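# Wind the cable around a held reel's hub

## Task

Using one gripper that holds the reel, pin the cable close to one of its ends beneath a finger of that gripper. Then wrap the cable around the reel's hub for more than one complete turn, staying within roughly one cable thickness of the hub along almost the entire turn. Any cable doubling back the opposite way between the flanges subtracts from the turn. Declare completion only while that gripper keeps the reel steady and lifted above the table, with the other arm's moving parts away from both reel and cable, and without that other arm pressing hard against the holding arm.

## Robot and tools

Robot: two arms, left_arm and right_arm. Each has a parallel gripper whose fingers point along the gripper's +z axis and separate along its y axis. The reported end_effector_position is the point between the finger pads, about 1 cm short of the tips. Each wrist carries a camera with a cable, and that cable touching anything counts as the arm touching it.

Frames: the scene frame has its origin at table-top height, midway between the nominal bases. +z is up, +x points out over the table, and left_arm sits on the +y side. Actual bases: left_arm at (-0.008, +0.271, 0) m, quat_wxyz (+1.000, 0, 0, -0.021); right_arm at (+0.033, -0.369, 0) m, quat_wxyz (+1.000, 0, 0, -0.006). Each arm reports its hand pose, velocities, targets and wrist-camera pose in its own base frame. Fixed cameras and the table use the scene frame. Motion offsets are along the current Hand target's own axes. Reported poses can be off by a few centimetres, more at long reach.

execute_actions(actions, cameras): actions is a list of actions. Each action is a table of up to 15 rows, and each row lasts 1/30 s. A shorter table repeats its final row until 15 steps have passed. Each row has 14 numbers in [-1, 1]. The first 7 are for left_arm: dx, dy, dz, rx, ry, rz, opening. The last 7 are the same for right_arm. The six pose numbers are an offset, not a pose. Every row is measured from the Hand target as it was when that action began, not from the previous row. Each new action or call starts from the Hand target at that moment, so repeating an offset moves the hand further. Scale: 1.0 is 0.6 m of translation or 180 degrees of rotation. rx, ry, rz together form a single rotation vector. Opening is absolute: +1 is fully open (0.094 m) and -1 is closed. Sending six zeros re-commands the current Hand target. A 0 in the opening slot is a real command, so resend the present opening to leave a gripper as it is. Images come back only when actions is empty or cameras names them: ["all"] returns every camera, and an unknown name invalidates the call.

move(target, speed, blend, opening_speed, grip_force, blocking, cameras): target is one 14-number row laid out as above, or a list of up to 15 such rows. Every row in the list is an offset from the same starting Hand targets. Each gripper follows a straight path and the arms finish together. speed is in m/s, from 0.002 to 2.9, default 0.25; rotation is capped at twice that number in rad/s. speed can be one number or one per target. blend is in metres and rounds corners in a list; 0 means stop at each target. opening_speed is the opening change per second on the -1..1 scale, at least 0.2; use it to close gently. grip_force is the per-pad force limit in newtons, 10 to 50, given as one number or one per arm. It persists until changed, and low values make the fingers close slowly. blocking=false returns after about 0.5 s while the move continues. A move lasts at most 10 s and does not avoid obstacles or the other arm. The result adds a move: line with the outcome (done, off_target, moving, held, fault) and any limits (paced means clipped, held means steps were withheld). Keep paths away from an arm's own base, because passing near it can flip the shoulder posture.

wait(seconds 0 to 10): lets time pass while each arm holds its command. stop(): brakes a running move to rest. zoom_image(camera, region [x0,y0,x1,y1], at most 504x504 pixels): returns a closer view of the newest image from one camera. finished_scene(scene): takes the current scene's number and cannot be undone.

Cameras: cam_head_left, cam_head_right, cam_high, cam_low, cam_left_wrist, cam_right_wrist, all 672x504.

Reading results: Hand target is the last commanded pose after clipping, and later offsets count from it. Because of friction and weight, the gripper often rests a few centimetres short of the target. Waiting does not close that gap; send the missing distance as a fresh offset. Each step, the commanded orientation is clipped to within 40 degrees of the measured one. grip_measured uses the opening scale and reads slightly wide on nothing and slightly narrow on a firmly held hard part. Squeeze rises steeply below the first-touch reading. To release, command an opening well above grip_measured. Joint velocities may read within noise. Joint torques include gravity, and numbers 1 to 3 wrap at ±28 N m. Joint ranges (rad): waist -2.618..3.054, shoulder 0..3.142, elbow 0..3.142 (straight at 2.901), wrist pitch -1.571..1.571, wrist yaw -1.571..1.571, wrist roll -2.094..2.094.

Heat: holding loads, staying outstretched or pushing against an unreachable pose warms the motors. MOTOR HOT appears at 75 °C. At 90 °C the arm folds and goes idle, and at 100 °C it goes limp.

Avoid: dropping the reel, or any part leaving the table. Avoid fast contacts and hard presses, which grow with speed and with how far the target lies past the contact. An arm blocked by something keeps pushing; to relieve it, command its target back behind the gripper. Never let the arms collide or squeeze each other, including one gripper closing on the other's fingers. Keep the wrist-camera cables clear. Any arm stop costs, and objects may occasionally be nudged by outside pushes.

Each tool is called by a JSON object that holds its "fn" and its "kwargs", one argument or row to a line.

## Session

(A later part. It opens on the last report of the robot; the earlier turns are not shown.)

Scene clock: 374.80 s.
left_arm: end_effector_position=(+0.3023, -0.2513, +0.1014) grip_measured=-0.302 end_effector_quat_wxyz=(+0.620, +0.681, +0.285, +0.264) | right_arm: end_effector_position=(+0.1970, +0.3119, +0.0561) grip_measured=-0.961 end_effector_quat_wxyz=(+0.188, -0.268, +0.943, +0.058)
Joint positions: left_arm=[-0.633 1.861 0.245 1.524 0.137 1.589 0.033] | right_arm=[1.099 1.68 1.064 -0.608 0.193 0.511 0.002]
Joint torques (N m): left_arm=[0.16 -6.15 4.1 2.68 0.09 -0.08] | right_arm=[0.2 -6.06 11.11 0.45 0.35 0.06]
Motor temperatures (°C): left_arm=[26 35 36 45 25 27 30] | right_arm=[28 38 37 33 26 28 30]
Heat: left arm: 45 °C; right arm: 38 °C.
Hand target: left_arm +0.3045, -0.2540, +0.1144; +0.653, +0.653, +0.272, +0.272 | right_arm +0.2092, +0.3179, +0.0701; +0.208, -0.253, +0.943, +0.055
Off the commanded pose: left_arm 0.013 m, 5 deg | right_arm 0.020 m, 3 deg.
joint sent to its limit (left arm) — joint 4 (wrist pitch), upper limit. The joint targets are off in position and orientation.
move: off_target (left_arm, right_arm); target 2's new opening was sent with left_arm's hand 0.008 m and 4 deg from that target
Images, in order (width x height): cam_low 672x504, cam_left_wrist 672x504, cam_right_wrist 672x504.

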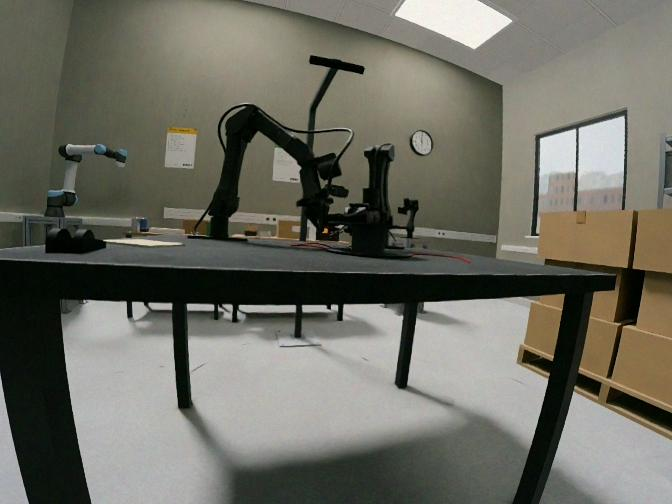

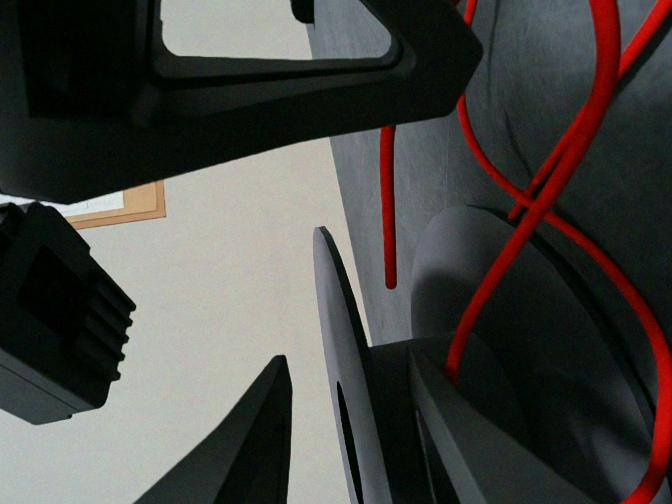

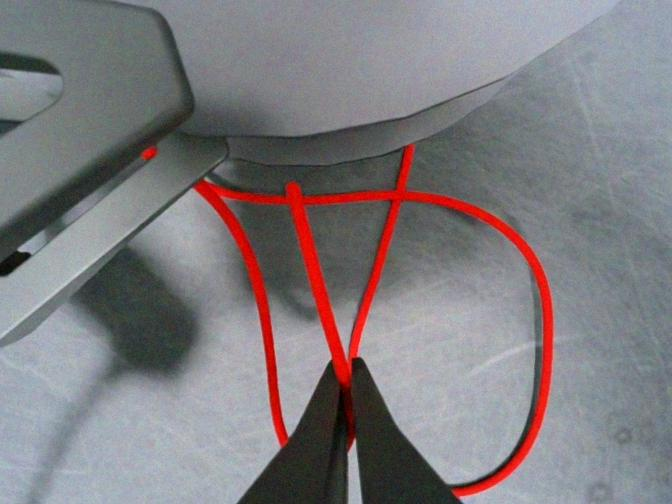

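{"fn": "move", "kwargs": {
  "target": [0,0,0,0,0,0,-0.3,-0.055,0.016,0.026,0,0,0,-1],
  "speed": 0.06,
  "cameras": ["cam_right_wrist","cam_left_wrist","cam_head_right"]
}}

Scene clock: 376.60 s.
left_arm: end_effector_position=(+0.3023, -0.2513, +0.1014) grip_measured=-0.302 end_effector_quat_wxyz=(+0.620, +0.681, +0.285, +0.264) | right_arm: end_effector_position=(+0.2233, +0.3390, +0.0557) grip_measured=-0.961 end_effector_quat_wxyz=(+0.190, -0.255, +0.946, +0.058)
Joint positions: left_arm=[-0.633 1.861 0.245 1.524 0.137 1.589 0.033] | right_arm=[1.071 1.81 1.216 -0.623 0.193 0.51 0.002]
Joint torques (N m): left_arm=[0.16 -6.13 4.11 2.69 0.1 -0.09] | right_arm=[-0.4 -7.16 11.17 0.46 0.21 -0.13]
Heat: left arm: 45 °C; right arm: 38 °C.
Hand target: left_arm +0.3045, -0.2540, +0.1144; +0.653, +0.653, +0.272, +0.272 | right_arm +0.2360, +0.3445, +0.0697; +0.208, -0.253, +0.943, +0.055
Off the commanded pose: left_arm 0.013 m, 5 deg | right_arm 0.020 m, 2 deg.
joint sent to its limit (left arm) — joint 4 (wrist pitch), upper limit. The joint targets are off in position and orientation.
move: off_target (left_arm, right_arm)
Images, in order (width x height): cam_head_right 672x504, cam_left_wrist 672x504, cam_right_wrist 672x504.

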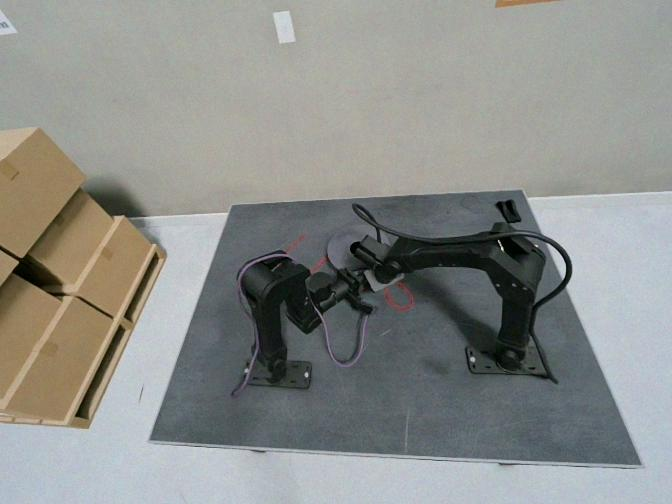

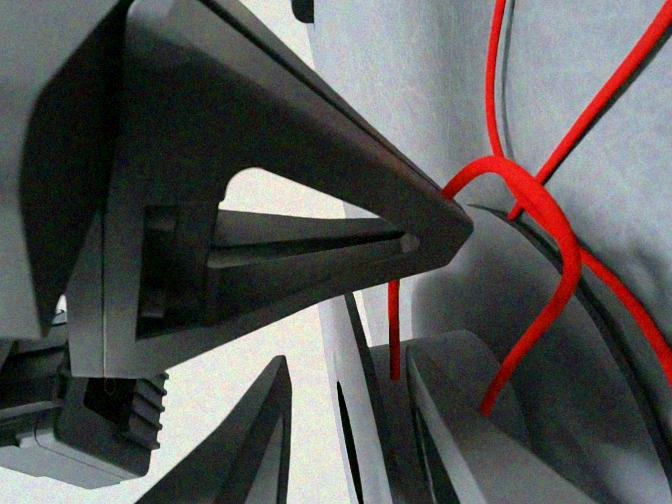

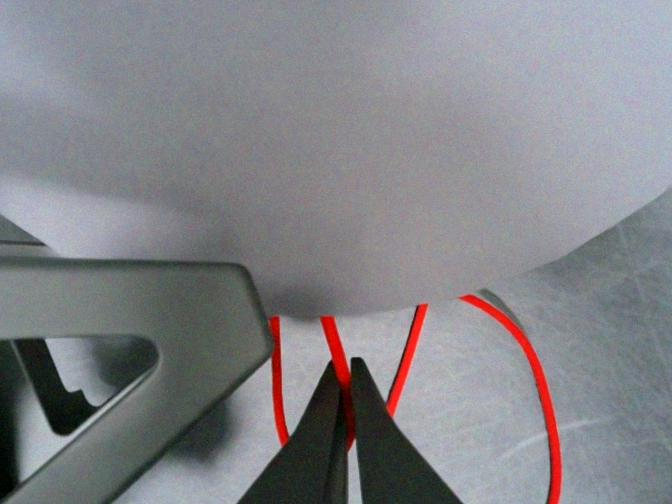

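{"fn": "move", "kwargs": {
  "target": [0,0,0.03,0,0,0,-0.3,0,0.02,0,0,0,0,-1],
  "speed": 0.05,
  "cameras": ["cam_right_wrist","cam_left_wrist"]
}}

Scene clock: 378.03 s.
left_arm: end_effector_position=(+0.3136, -0.2596, +0.0992) grip_measured=-0.302 end_effector_quat_wxyz=(+0.622, +0.679, +0.284, +0.265) | right_arm: end_effector_position=(+0.2233, +0.3455, +0.0556) grip_measured=-0.961 end_effector_quat_wxyz=(+0.189, -0.259, +0.946, +0.057)
Joint positions: left_arm=[-0.633 1.91 0.3 1.524 0.137 1.589 0.033] | right_arm=[1.079 1.833 1.247 -0.636 0.193 0.51 0.002]
Joint torques (N m): left_arm=[-0.47 -6.2 5.61 2.68 -0.01 -0.11] | right_arm=[0.5 -7.31 11.51 0.45 0.3 0.03]
Heat: left arm: 45 °C; right arm: 38 °C.
Hand target: left_arm +0.3172, -0.2667, +0.1143; +0.653, +0.653, +0.272, +0.272 | right_arm +0.2300, +0.3549, +0.0697; +0.208, -0.253, +0.943, +0.055
Off the commanded pose: left_arm 0.017 m, 5 deg | right_arm 0.018 m, 2 deg.
joint sent to its limit (left arm) — joint 4 (wrist pitch), upper limit. The joint targets are off in position, not in orientation.
move: off_target (left_arm, right_arm)
Images, in order (width x height): cam_left_wrist 672x504, cam_right_wrist 672x504.

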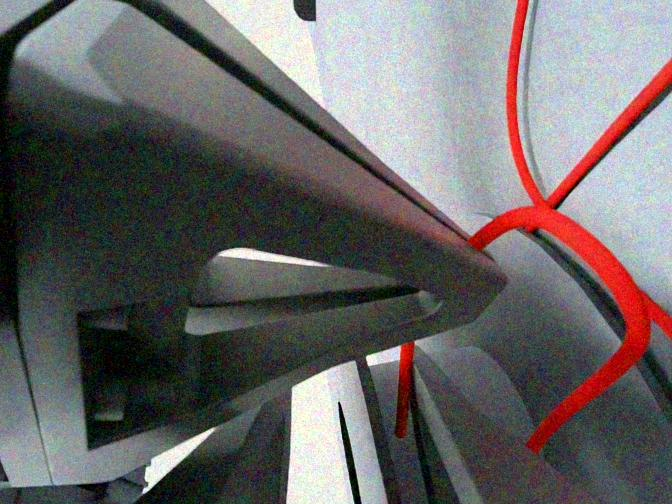

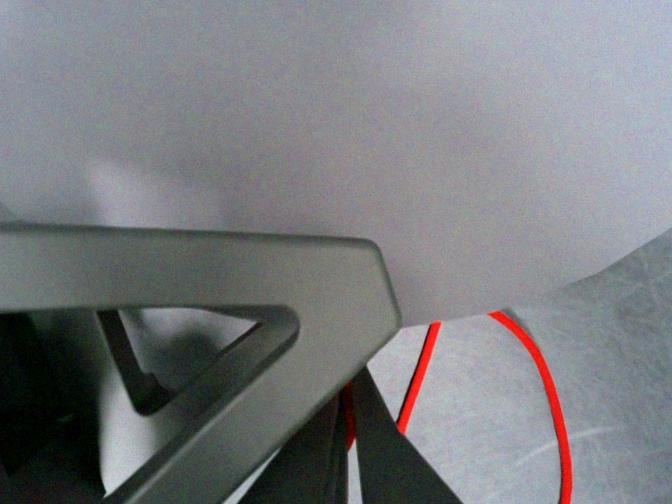

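{"fn": "move", "kwargs": {
  "target": [0,0,0,0,0,0,-1,0,0,0,0,0,0,-1],
  "opening_speed": 0.4,
  "cameras": ["cam_right_wrist","cam_left_wrist"]
}}

Scene clock: 380.57 s.
left_arm: end_effector_position=(+0.3129, -0.2622, +0.0982) grip_measured=-0.901 end_effector_quat_wxyz=(+0.622, +0.681, +0.282, +0.264) | right_arm: end_effector_position=(+0.2269, +0.3457, +0.0586) grip_measured=-0.961 end_effector_quat_wxyz=(+0.196, -0.256, +0.945, +0.054)
Joint positions: left_arm=[-0.639 1.916 0.305 1.524 0.137 1.592 0.005] | right_arm=[1.077 1.831 1.253 -0.636 0.207 0.51 0.002]
Joint torques (N m): left_arm=[-0.43 -6.79 5.08 2.69 -0.01 -0.13] | right_arm=[0.42 -7.15 10.99 0.46 0.26 0.12]
Heat: left arm: 45 °C; right arm: 38 °C.
Hand target: left_arm +0.3172, -0.2667, +0.1143; +0.653, +0.653, +0.272, +0.272 | right_arm +0.2300, +0.3549, +0.0697; +0.208, -0.253, +0.943, +0.055
Off the commanded pose: left_arm 0.017 m, 5 deg | right_arm 0.015 m, 1 deg.
joint sent to its limit (left arm) — joint 4 (wrist pitch), upper limit. The joint targets are off in position, not in orientation.
move: off_target (left_arm, right_arm)
Images, in order (width x height): cam_left_wrist 672x504, cam_right_wrist 672x504.

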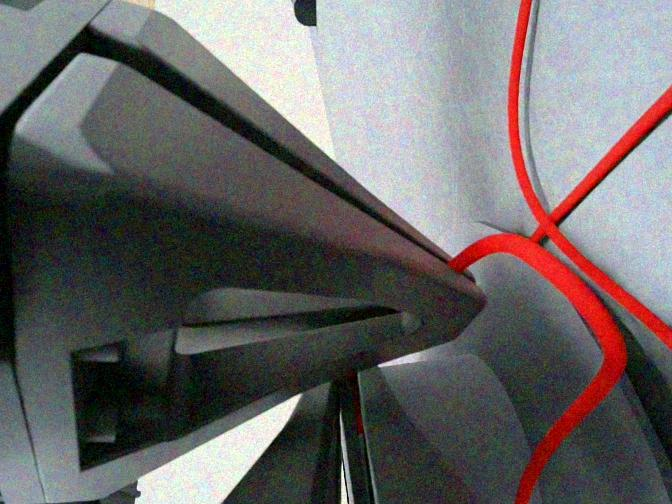

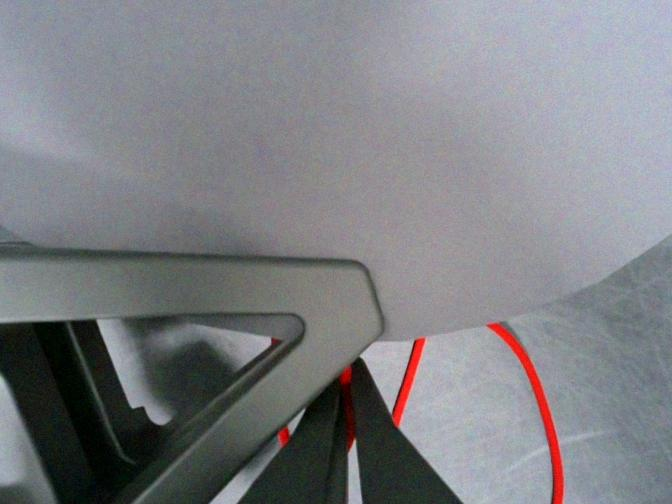

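{"fn": "move", "kwargs": {
  "target": [
    [0,0,0,0,0,0,-1,0,0,0,0,0,0,-0.75],
    [0,0,0,0,0,0,-1,0.06,-0.017,-0.028,0,0,0,-0.75],
    [0,0,0,0,0,0,-1,0.06,-0.017,-0.028,0,0,0,-0.2],
    [0,0,0,0,0,0,-1,0.06,-0.1,-0.3,0,0,0,-0.2],
    [0,0,0,0,0,0,-1,0.16,-0.35,-0.35,0,0,0,-0.2]
  ],
  "speed": 0.12,
  "cameras": ["all"]
}}

{"fn": "zoom_image", "kwargs": {
  "camera": "cam_head_right",
  "region": [300, 190, 440, 330]
}}

Scene clock: 388.37 s.
left_arm: end_effector_position=(+0.3121, -0.2650, +0.0996) grip_measured=-0.904 end_effector_quat_wxyz=(+0.624, +0.682, +0.276, +0.264) | right_arm: end_effector_position=(+0.1932, +0.0863, +0.2241) grip_measured=-0.202 end_effector_quat_wxyz=(+0.219, -0.244, +0.944, +0.048)
Joint positions: left_arm=[-0.644 1.916 0.31 1.524 0.142 1.598 0.005] | right_arm=[0.382 0.992 1.204 -1.332 -0.039 -0.114 0.038]
Joint torques (N m): left_arm=[-0.18 -6.76 4.81 2.68 -0.03 -0.21] | right_arm=[-0.5 -2.26 4.62 0.67 -0.17 -0.1]
Heat: left arm: 46 °C; right arm: 38 °C.
Hand target: left_arm +0.3172, -0.2667, +0.1143; +0.653, +0.653, +0.272, +0.272 | right_arm +0.1831, +0.0856, +0.2205; +0.208, -0.253, +0.943, +0.055
Off the commanded pose: left_arm 0.016 m, 5 deg | right_arm 0.011 m, 2 deg.
joint sent to its limit (left arm) — joint 4 (wrist pitch), upper limit. The joint targets are off in position, not in orientation.
move: off_target (left_arm, right_arm); target 3's new opening was sent with right_arm's hand 0.011 m and 2 deg from that target

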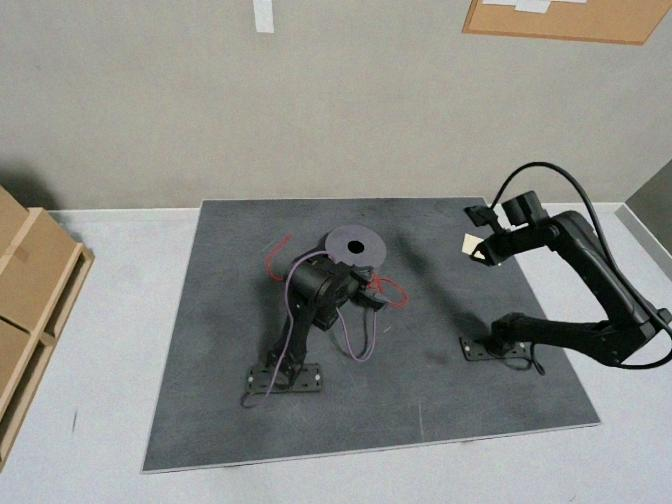

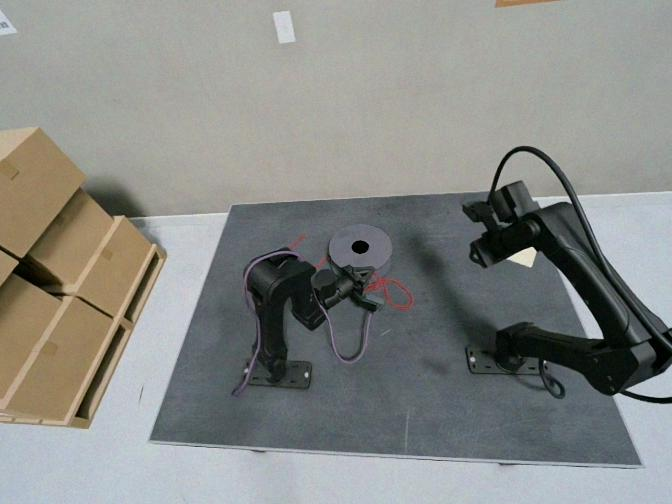

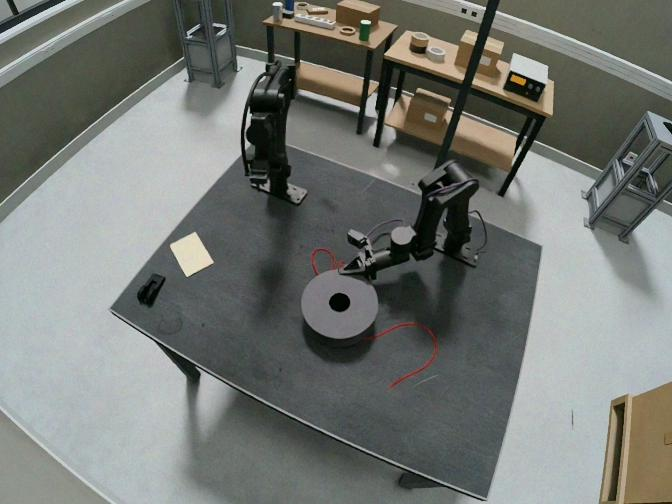

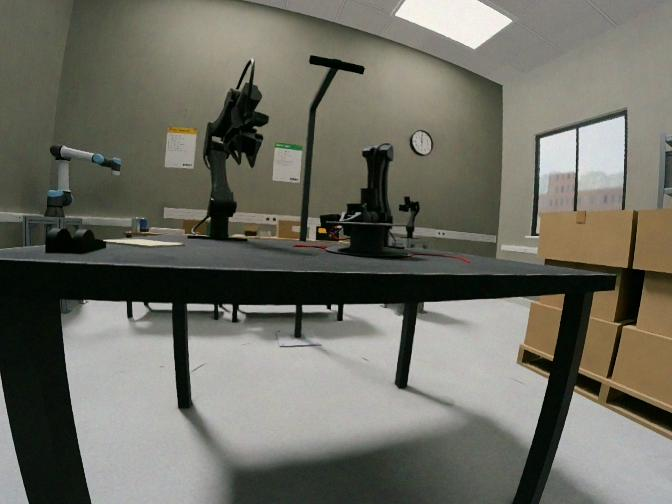

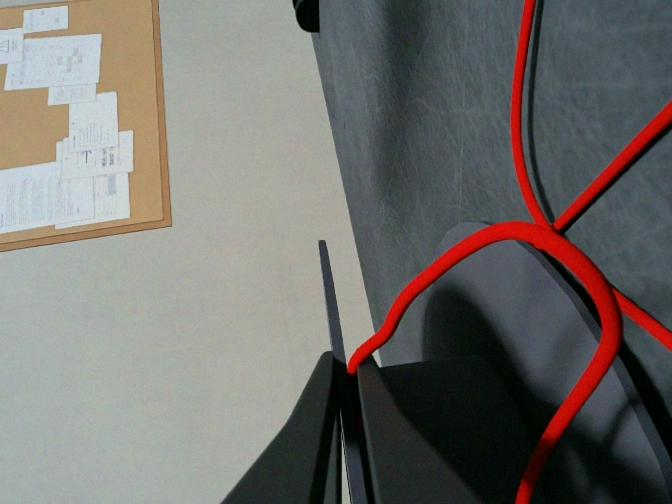

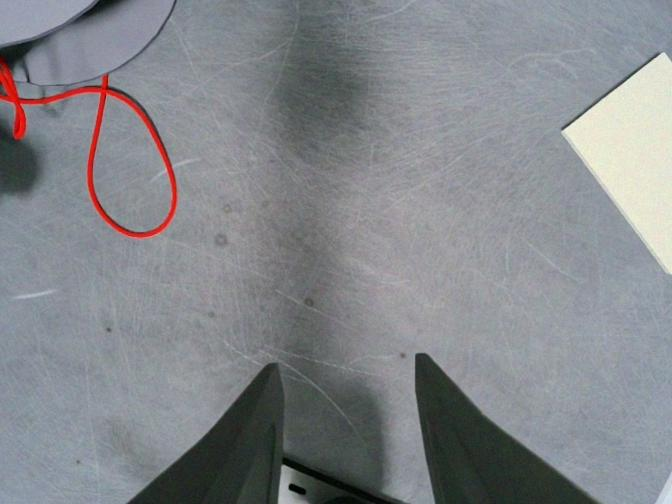

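Scaled by 3.600.

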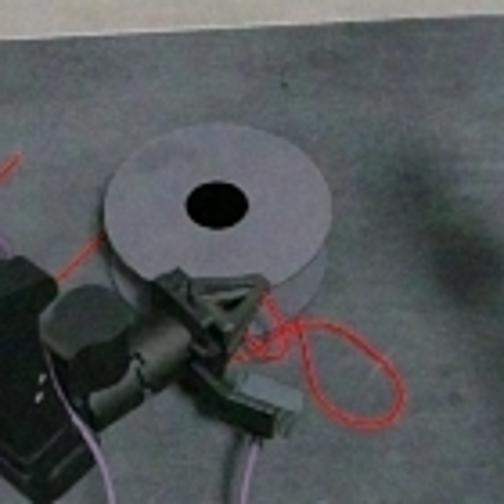

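{"fn": "move", "kwargs": {
  "target": [
    [0,0.25,0,0,0,0,-1,0,0,0,0,0,0,-0.2],
    [0.154,0.427,-0.123,-0.023,0.364,-0.539,-1,0,0,0,0,0,0,-0.2]
  ],
  "speed": 0.15,
  "cameras": ["all"]
}}

{"fn": "zoom_image", "kwargs": {
  "camera": "cam_low",
  "region": [280, 100, 440, 270]
}}

{"fn": "zoom_image", "kwargs": {
  "camera": "cam_high",
  "region": [300, 180, 460, 340]
}}

Scene clock: 401.63 s.
left_arm: end_effector_position=(+0.3309, -0.1546, +0.3535) grip_measured=-0.910 end_effector_quat_wxyz=(+0.410, +0.017, +0.912, +0.009) | right_arm: end_effector_position=(+0.1932, +0.0863, +0.2241) grip_measured=-0.202 end_effector_quat_wxyz=(+0.219, -0.244, +0.944, +0.048)
Joint positions: left_arm=[-0.673 1.482 1.851 -1.218 -0.487 -0.448 0.004] | right_arm=[0.382 0.992 1.204 -1.332 -0.039 -0.114 0.038]
Joint torques (N m): left_arm=[0.42 -6.08 12.27 1.33 -0.2 -0.17] | right_arm=[-0.49 -2.36 4.66 0.53 -0.17 -0.11]
Heat: left arm: 44 °C; right arm: 37 °C.
Hand target: left_arm +0.3301, -0.1491, +0.3706; +0.422, -0.001, +0.907, +0.000 | right_arm +0.1831, +0.0856, +0.2205; +0.208, -0.253, +0.943, +0.055
Off the commanded pose: left_arm 0.018 m, 3 deg | right_arm 0.011 m, 2 deg.
move: off_target (left_arm, right_arm)

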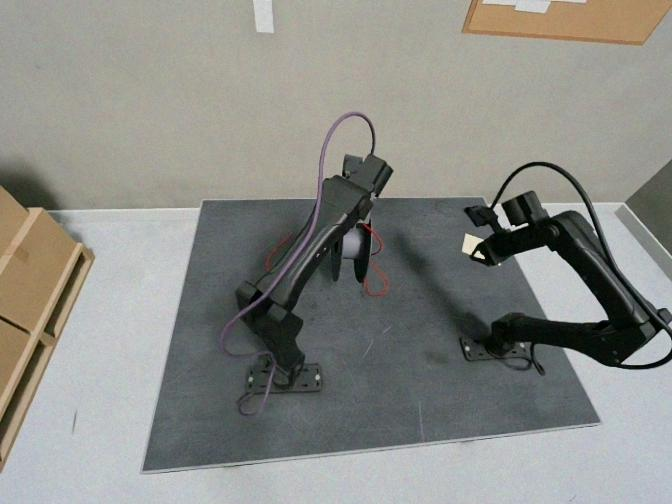

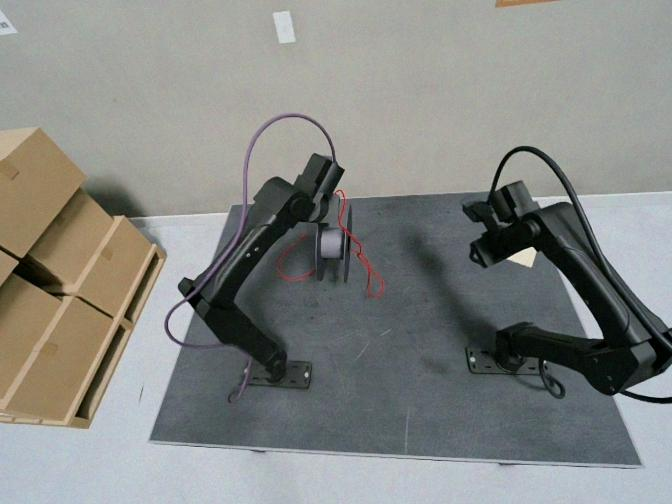

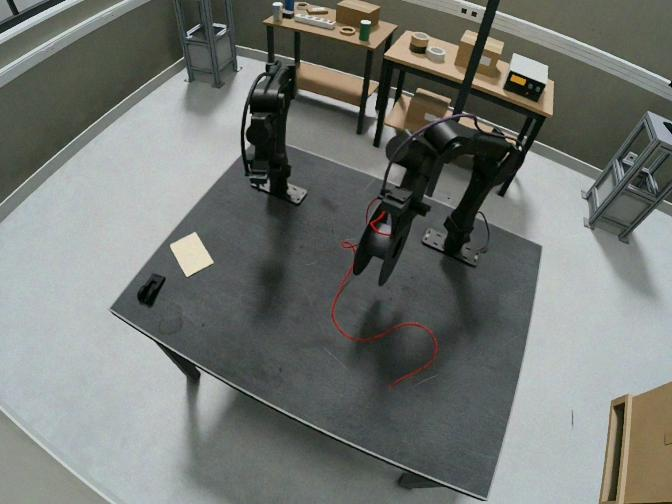

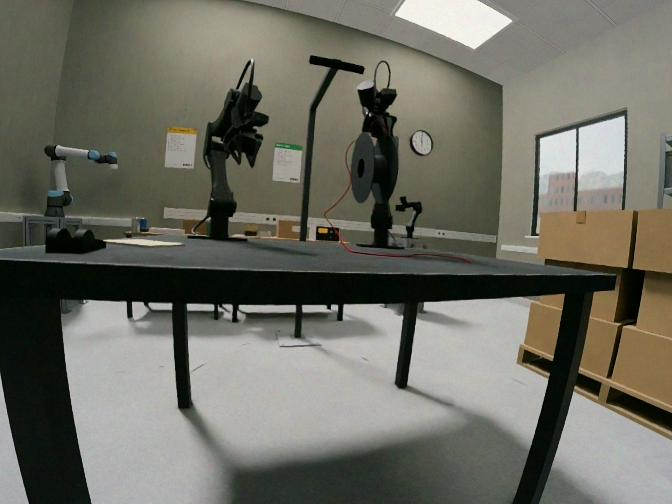

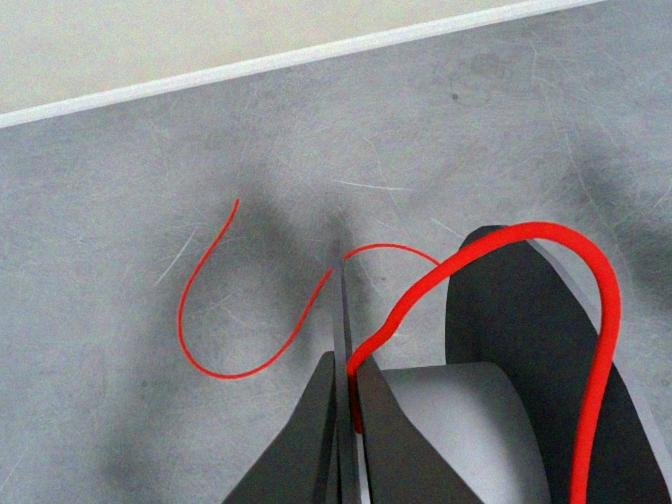

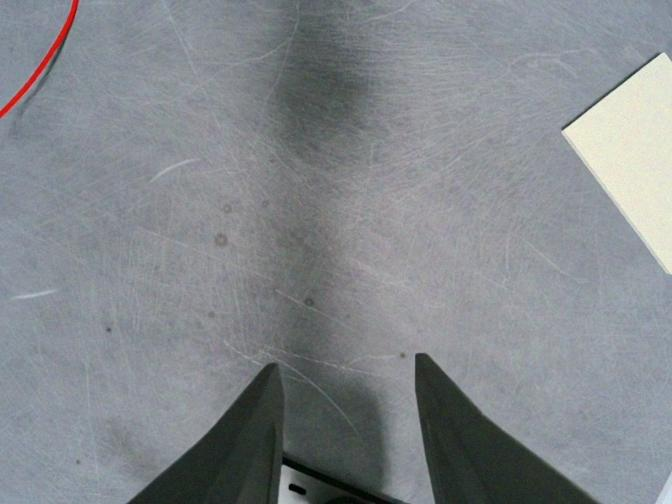

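Scaled by 2.965.

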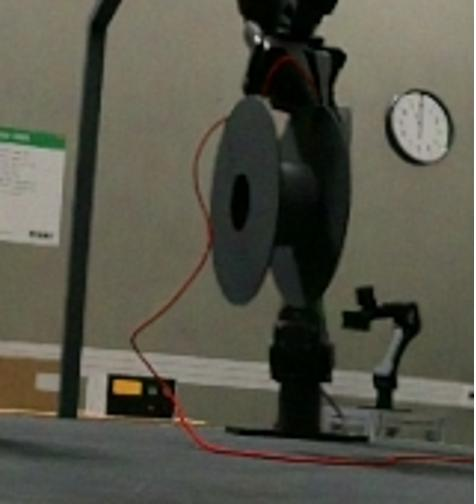

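Scaled by 3.150.

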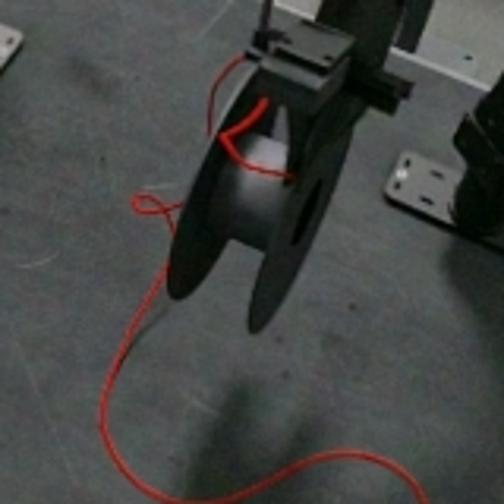

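{"fn": "move", "kwargs": {
  "target": [0,0,0,0,0,0,-1,-0.153,0.092,-0.056,-0.295,-0.327,-0.188,0.5],
  "speed": 0.2,
  "cameras": ["cam_right_wrist","cam_head_right"]
}}

Scene clock: 408.10 s.
left_arm: end_effector_position=(+0.3309, -0.1546, +0.3535) grip_measured=-0.910 end_effector_quat_wxyz=(+0.410, +0.017, +0.912, +0.009) | right_arm: end_effector_position=(+0.2105, +0.1656, +0.2683) grip_measured=+0.498 end_effector_quat_wxyz=(+0.482, -0.490, +0.542, +0.483)
Joint positions: left_arm=[-0.673 1.482 1.851 -1.218 -0.487 -0.448 0.004] | right_arm=[-0.075 1.403 1.035 -1.55 -1.497 -1.868 0.07]
Joint torques (N m): left_arm=[0.42 -6.05 12.29 1.32 -0.2 -0.17] | right_arm=[0.81 -3.56 10.1 -0.41 -0.95 -0.22]
Heat: left arm: 42 °C; right arm: 36 °C.
Hand target: left_arm +0.3301, -0.1491, +0.3706; +0.422, -0.001, +0.907, +0.000 | right_arm +0.2153, +0.1682, +0.2894; +0.500, -0.500, +0.501, +0.499
Off the commanded pose: left_arm 0.018 m, 3 deg | right_arm 0.022 m, 6 deg.
joint sent to its limit (right arm) — joint 4 (wrist pitch), lower limit. The joint targets are off in position and orientation.
move: off_target (left_arm, right_arm)
Images, in order (width x height): cam_head_right 672x504, cam_right_wrist 672x504.

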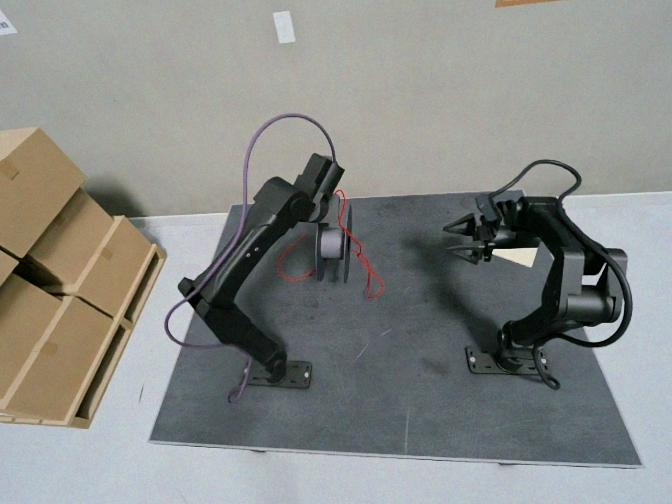

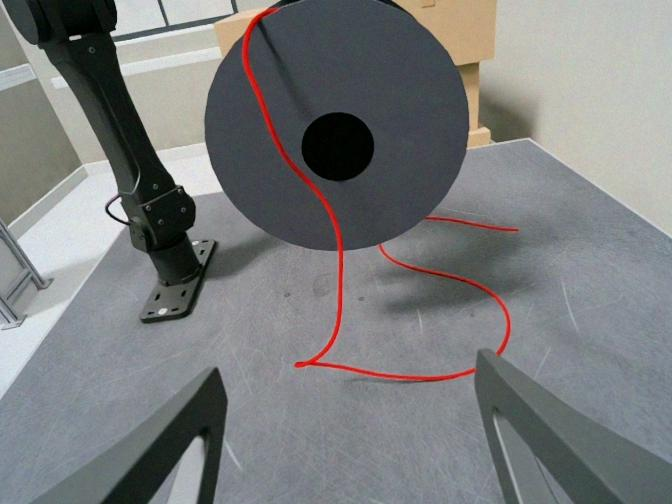

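{"fn": "move", "kwargs": {
  "target": [0,0,0,0,0,0,-1,0.0,0.01,0.22,0,0,0,0.0],
  "speed": 0.15,
  "cameras": ["cam_right_wrist","cam_head_right"]
}}

Scene clock: 412.77 s.
left_arm: end_effector_position=(+0.3309, -0.1546, +0.3535) grip_measured=-0.910 end_effector_quat_wxyz=(+0.410, +0.017, +0.912, +0.009) | right_arm: end_effector_position=(+0.2155, +0.2991, +0.2799) grip_measured=+0.002 end_effector_quat_wxyz=(+0.476, -0.492, +0.527, +0.504)
Joint positions: left_arm=[-0.673 1.482 1.851 -1.218 -0.487 -0.448 0.004] | right_arm=[0.502 1.241 0.696 0.464 -1.062 -0.009 0.047]
Joint torques (N m): left_arm=[0.43 -6.05 12.29 1.32 -0.19 -0.16] | right_arm=[0.62 -4.79 5.35 1.91 0.08 -0.01]
Heat: left arm: 41 °C; right arm: 37 °C.
Hand target: left_arm +0.3301, -0.1491, +0.3706; +0.422, -0.001, +0.907, +0.000 | right_arm +0.2096, +0.3002, +0.2892; +0.500, -0.500, +0.501, +0.499
Off the commanded pose: left_arm 0.018 m, 3 deg | right_arm 0.011 m, 4 deg.
move: off_target (left_arm, right_arm)
Images, in order (width x height): cam_head_right 672x504, cam_right_wrist 672x504.

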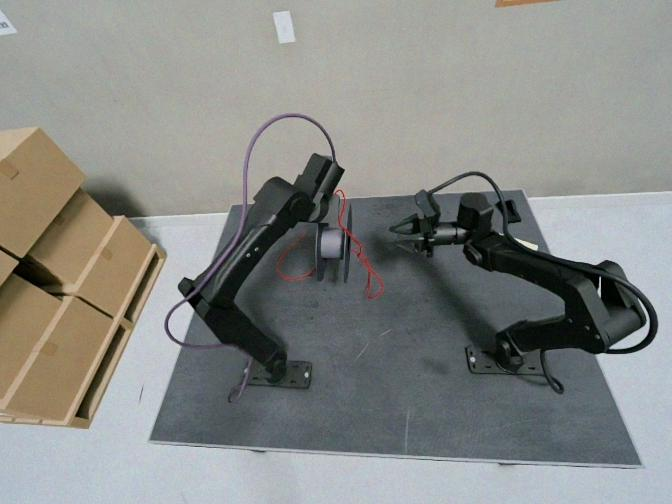

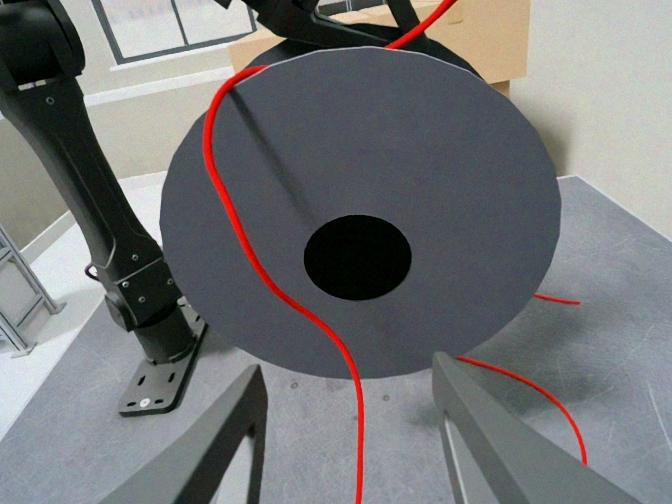

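{"fn": "move", "kwargs": {
  "target": [
    [0,0,0,0,0,0,-1,0.08,-0.008,0.07,0,0,0,0.0],
    [0,0,0,0,0,0,-1,0.08,-0.008,0.13,0,0,0,0.0],
    [0,0,0,0,0,0,-1,0.08,-0.008,0.13,0,0,0,-1]
  ],
  "speed": 0.1,
  "opening_speed": 1,
  "cameras": ["cam_right_wrist","cam_head_right","cam_low"]
}}

Scene clock: 417.37 s.
left_arm: end_effector_position=(+0.3309, -0.1546, +0.3535) grip_measured=-0.910 end_effector_quat_wxyz=(+0.410, +0.017, +0.912, +0.009) | right_arm: end_effector_position=(+0.2022, +0.3704, +0.2056) grip_measured=-0.993 end_effector_quat_wxyz=(-0.449, +0.500, -0.543, -0.504)
Joint positions: left_arm=[-0.673 1.482 1.851 -1.218 -0.487 -0.448 0.004] | right_arm=[0.746 1.528 0.644 0.751 -0.836 -0.001 0]
Joint torques (N m): left_arm=[0.4 -6.04 12.29 1.32 -0.2 -0.17] | right_arm=[0.2 -5.11 11.49 2.06 0.06 0.01]
Motor temperatures (°C): left_arm=[26 36 38 40 25 27 30] | right_arm=[28 36 37 34 27 28 29]
Heat: left arm: 40 °C; right arm: 37 °C.
Hand target: left_arm +0.3301, -0.1491, +0.3706; +0.422, -0.001, +0.907, +0.000 | right_arm +0.2145, +0.3781, +0.2411; -0.500, +0.500, -0.501, -0.499
Off the commanded pose: left_arm 0.018 m, 3 deg | right_arm 0.038 m, 8 deg.
move: off_target (left_arm, right_arm); target 3's new opening was sent with right_arm's hand 0.038 m and 8 deg from that target
Images, in order (width x height): cam_head_right 672x504, cam_low 672x504, cam_right_wrist 672x504.

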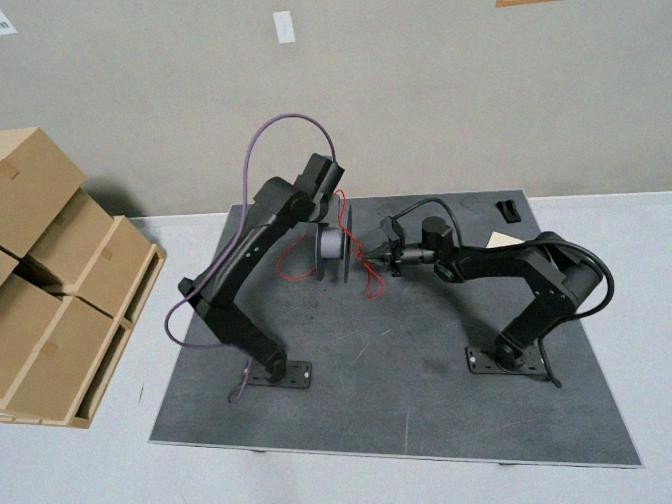

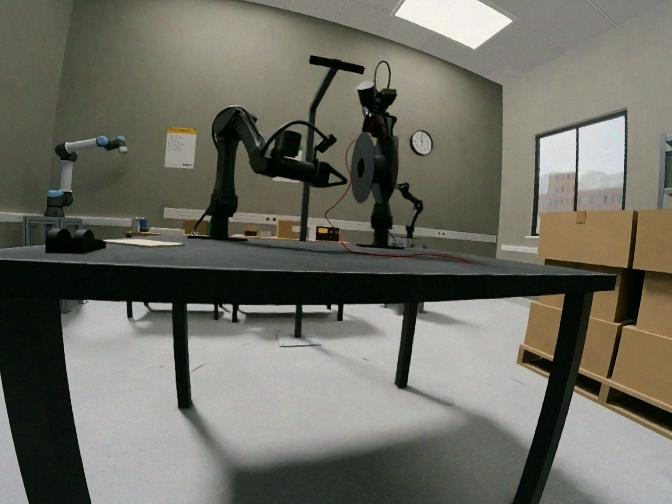

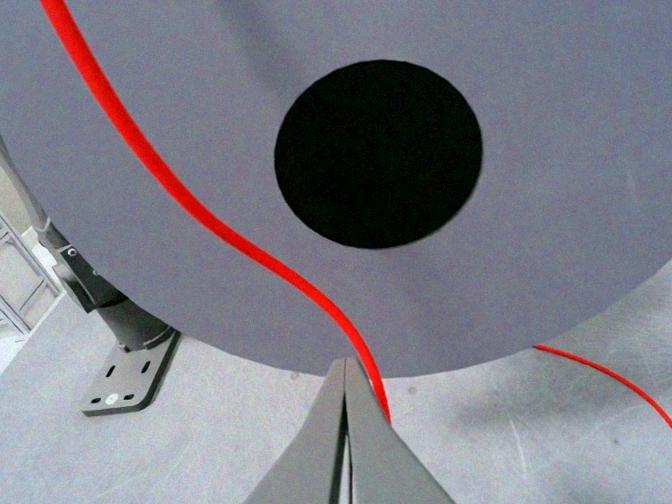

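{"fn": "move", "kwargs": {
  "target": [
    [0,0,0,0,0,0,-1,-0.02,0.0,-0.07,0,0,0,-1],
    [0,0,0,0,0,0,-1,-0.02,-0.02,-0.07,0,0,0,-0.1],
    [0,0,0,0,0,0,-1,-0.02,-0.02,0.0,0,0,0,-0.1],
    [0,0,0,0,0,0,-1,-0.02,-0.02,0.0,0,0,0,-1]
  ],
  "speed": 0.1,
  "opening_speed": 1.2,
  "cameras": ["cam_right_wrist"]
}}

Scene clock: 423.80 s.
left_arm: end_effector_position=(+0.3309, -0.1546, +0.3535) grip_measured=-0.910 end_effector_quat_wxyz=(+0.410, +0.017, +0.912, +0.009) | right_arm: end_effector_position=(+0.2170, +0.3721, +0.2290) grip_measured=-0.993 end_effector_quat_wxyz=(+0.471, -0.499, +0.524, +0.504)
Joint positions: left_arm=[-0.673 1.482 1.851 -1.218 -0.487 -0.448 0.004] | right_arm=[0.717 1.535 0.71 0.751 -0.862 0.002 0]
Joint torques (N m): left_arm=[0.42 -6.05 12.31 1.32 -0.19 -0.17] | right_arm=[0.1 -5 11.63 1.57 0.07 0.01]
Heat: left arm: 40 °C; right arm: 39 °C.
Hand target: left_arm +0.3301, -0.1491, +0.3706; +0.422, -0.001, +0.907, +0.000 | right_arm +0.2265, +0.3781, +0.2531; +0.500, -0.500, +0.501, +0.499
Off the commanded pose: left_arm 0.018 m, 3 deg | right_arm 0.027 m, 4 deg.
move: off_target (left_arm, right_arm); target 2's new opening was sent with right_arm's hand 0.014 m and 2 deg from that target; target 4's new opening was sent with right_arm's hand 0.027 m and 4 deg from that target
Images, in order (width x height): cam_right_wrist 672x504.

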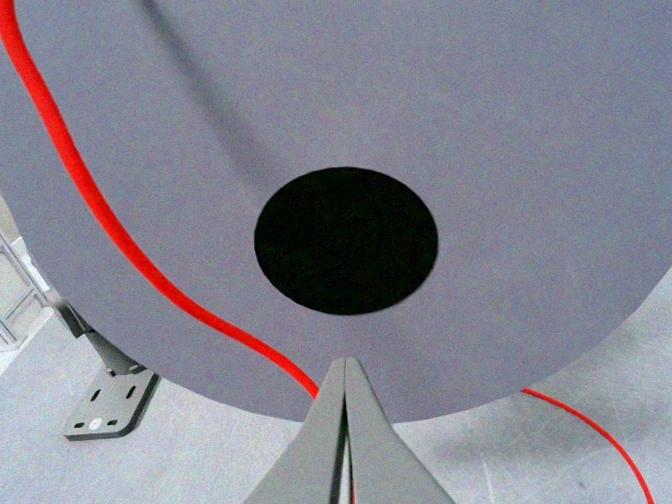

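{"fn": "move", "kwargs": {
  "target": [
    [0,0,0,0,0,0,-1,0,0.0,-0.04,0,0,0,-0.2],
    [0,0,0,0,0,0,-1,0.0,0.025,-0.04,0,0,0,-0.1],
    [0,0,0,0,0,0,-1,0.0,0.025,0.025,0,0,0,-0.1]
  ],
  "speed": 0.1,
  "cameras": ["cam_right_wrist"]
}}

Scene clock: 431.13 s.
left_arm: end_effector_position=(+0.3309, -0.1546, +0.3535) grip_measured=-0.910 end_effector_quat_wxyz=(+0.410, +0.017, +0.912, +0.009) | right_arm: end_effector_position=(+0.2028, +0.3868, +0.2277) grip_measured=-0.102 end_effector_quat_wxyz=(+0.470, -0.501, +0.525, +0.503)
Joint positions: left_arm=[-0.673 1.482 1.851 -1.218 -0.487 -0.448 0.004] | right_arm=[0.787 1.535 0.708 0.751 -0.792 0.004 0.042]
Joint torques (N m): left_arm=[0.43 -6.05 12.29 1.33 -0.2 -0.17] | right_arm=[0.24 -5.38 11.56 1.62 0.06 0.03]
Heat: left arm: 39 °C; right arm: 39 °C.
Hand target: left_arm +0.3301, -0.1491, +0.3706; +0.422, -0.001, +0.907, +0.000 | right_arm +0.2115, +0.3931, +0.2530; +0.500, -0.500, +0.501, +0.499
Off the commanded pose: left_arm 0.018 m, 3 deg | right_arm 0.028 m, 4 deg.
move: off_target (left_arm, right_arm)
Images, in order (width x height): cam_right_wrist 672x504.

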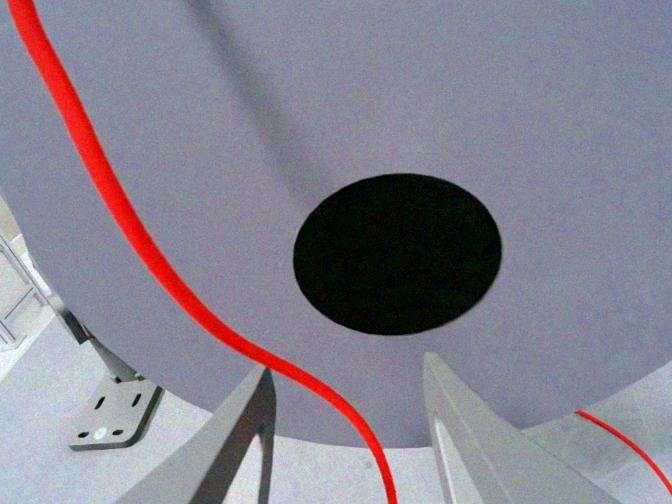

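{"fn": "move", "kwargs": {
  "target": [
    [0,0,0,0,0,0,-1,0.03,0.008,0,0,0,0,-0.1],
    [0,0,0,0,0,0,-1,0.03,0.008,0,0,0,0,-1]
  ],
  "speed": 0.06,
  "opening_speed": 0.6,
  "cameras": ["cam_right_wrist"]
}}

Scene clock: 436.10 s.
left_arm: end_effector_position=(+0.3309, -0.1546, +0.3535) grip_measured=-0.910 end_effector_quat_wxyz=(+0.410, +0.017, +0.912, +0.009) | right_arm: end_effector_position=(+0.2076, +0.3894, +0.2208) grip_measured=-0.963 end_effector_quat_wxyz=(+0.472, -0.498, +0.530, +0.499)
Joint positions: left_arm=[-0.673 1.482 1.851 -1.218 -0.487 -0.448 0.004] | right_arm=[0.787 1.566 0.708 0.779 -0.78 0.004 0.002]
Joint torques (N m): left_arm=[0.42 -6.06 12.29 1.32 -0.2 -0.17] | right_arm=[0.66 -5.31 6.84 2.09 0.08 -0.01]
Heat: left arm: 39 °C; right arm: 38 °C.
Hand target: left_arm +0.3301, -0.1491, +0.3706; +0.422, -0.001, +0.907, +0.000 | right_arm +0.2067, +0.3931, +0.2350; +0.500, -0.500, +0.501, +0.499
Off the commanded pose: left_arm 0.018 m, 3 deg | right_arm 0.015 m, 5 deg.
move: off_target (left_arm, right_arm); target 2's new opening was sent with right_arm's hand 0.015 m and 5 deg from that target
Images, in order (width x height): cam_right_wrist 672x504.

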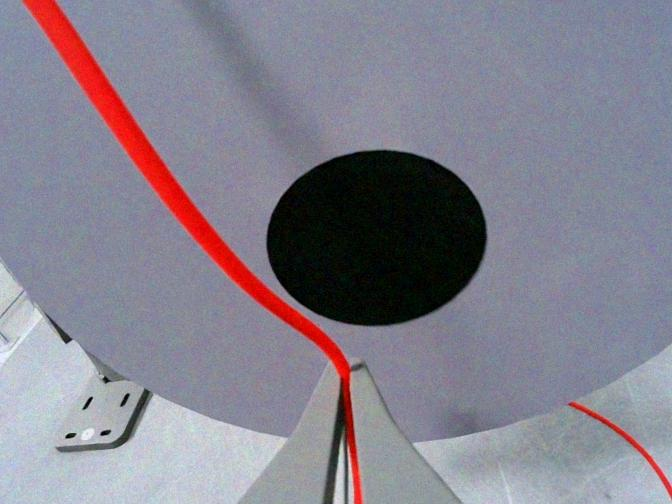

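{"fn": "move", "kwargs": {
  "target": [
    [0,0,0,0,0,0,-1,0,0,-0.01,0,0,0,-0.75],
    [0,0,0,0,0,0,-1,0.12,-0.01,-0.015,0,0,0,-0.75],
    [0,0,0,0,0,0,-1,0.24,-0.02,-0.02,0,0,0,-0.75],
    [0,0,0,0,0,0,-1,0.24,-0.02,-0.02,0,0,0,-1]
  ],
  "speed": 0.08,
  "cameras": ["cam_right_wrist","cam_low","cam_head_right"]
}}

Scene clock: 441.60 s.
left_arm: end_effector_position=(+0.3306, -0.1547, +0.3532) grip_measured=-0.910 end_effector_quat_wxyz=(+0.409, +0.018, +0.912, +0.009) | right_arm: end_effector_position=(+0.2153, +0.3814, +0.0631) grip_measured=-0.992 end_effector_quat_wxyz=(+0.438, -0.494, +0.563, +0.497)
Joint positions: left_arm=[-0.673 1.482 1.851 -1.22 -0.486 -0.448 0.004] | right_arm=[0.752 2.138 0.584 1.378 -0.809 0.001 0]
Joint torques (N m): left_arm=[0.43 -6.06 12.29 1.33 -0.19 -0.17] | right_arm=[-0.51 -7.06 2.19 2.81 -0.25 -0.2]
Motor temperatures (°C): left_arm=[26 36 38 38 25 27 30] | right_arm=[28 36 37 39 27 28 29]
Heat: left arm: 38 °C; right arm: 39 °C.
Hand target: left_arm +0.3301, -0.1491, +0.3706; +0.422, -0.001, +0.907, +0.000 | right_arm +0.2187, +0.3809, +0.0911; +0.500, -0.500, +0.501, +0.499
Off the commanded pose: left_arm 0.018 m, 3 deg | right_arm 0.028 m, 10 deg.
move: off_target (left_arm, right_arm); target 4's new opening was sent with right_arm's hand 0.028 m and 10 deg from that target
Images, in order (width x height): cam_head_right 672x504, cam_low 672x504, cam_right_wrist 672x504.

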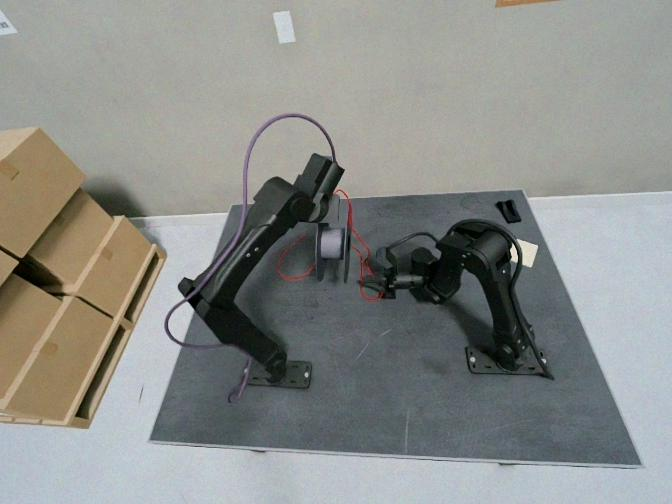

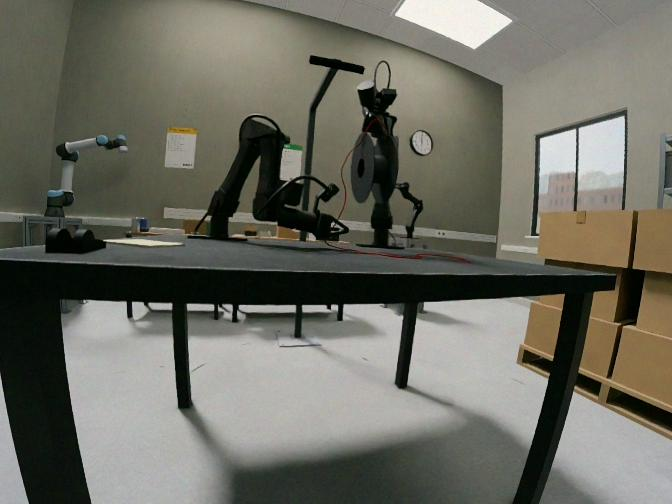

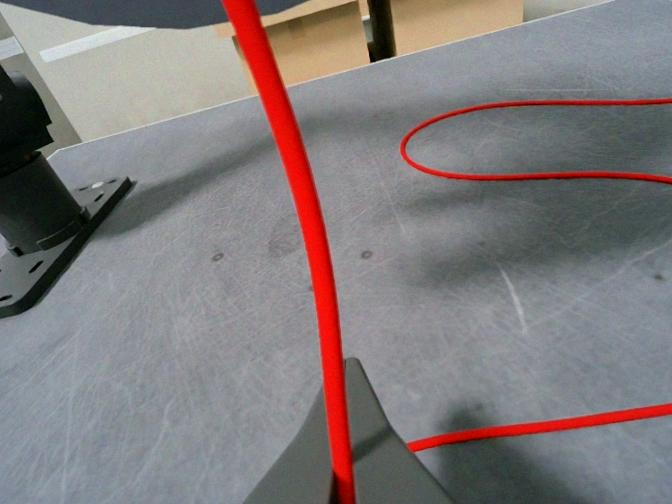

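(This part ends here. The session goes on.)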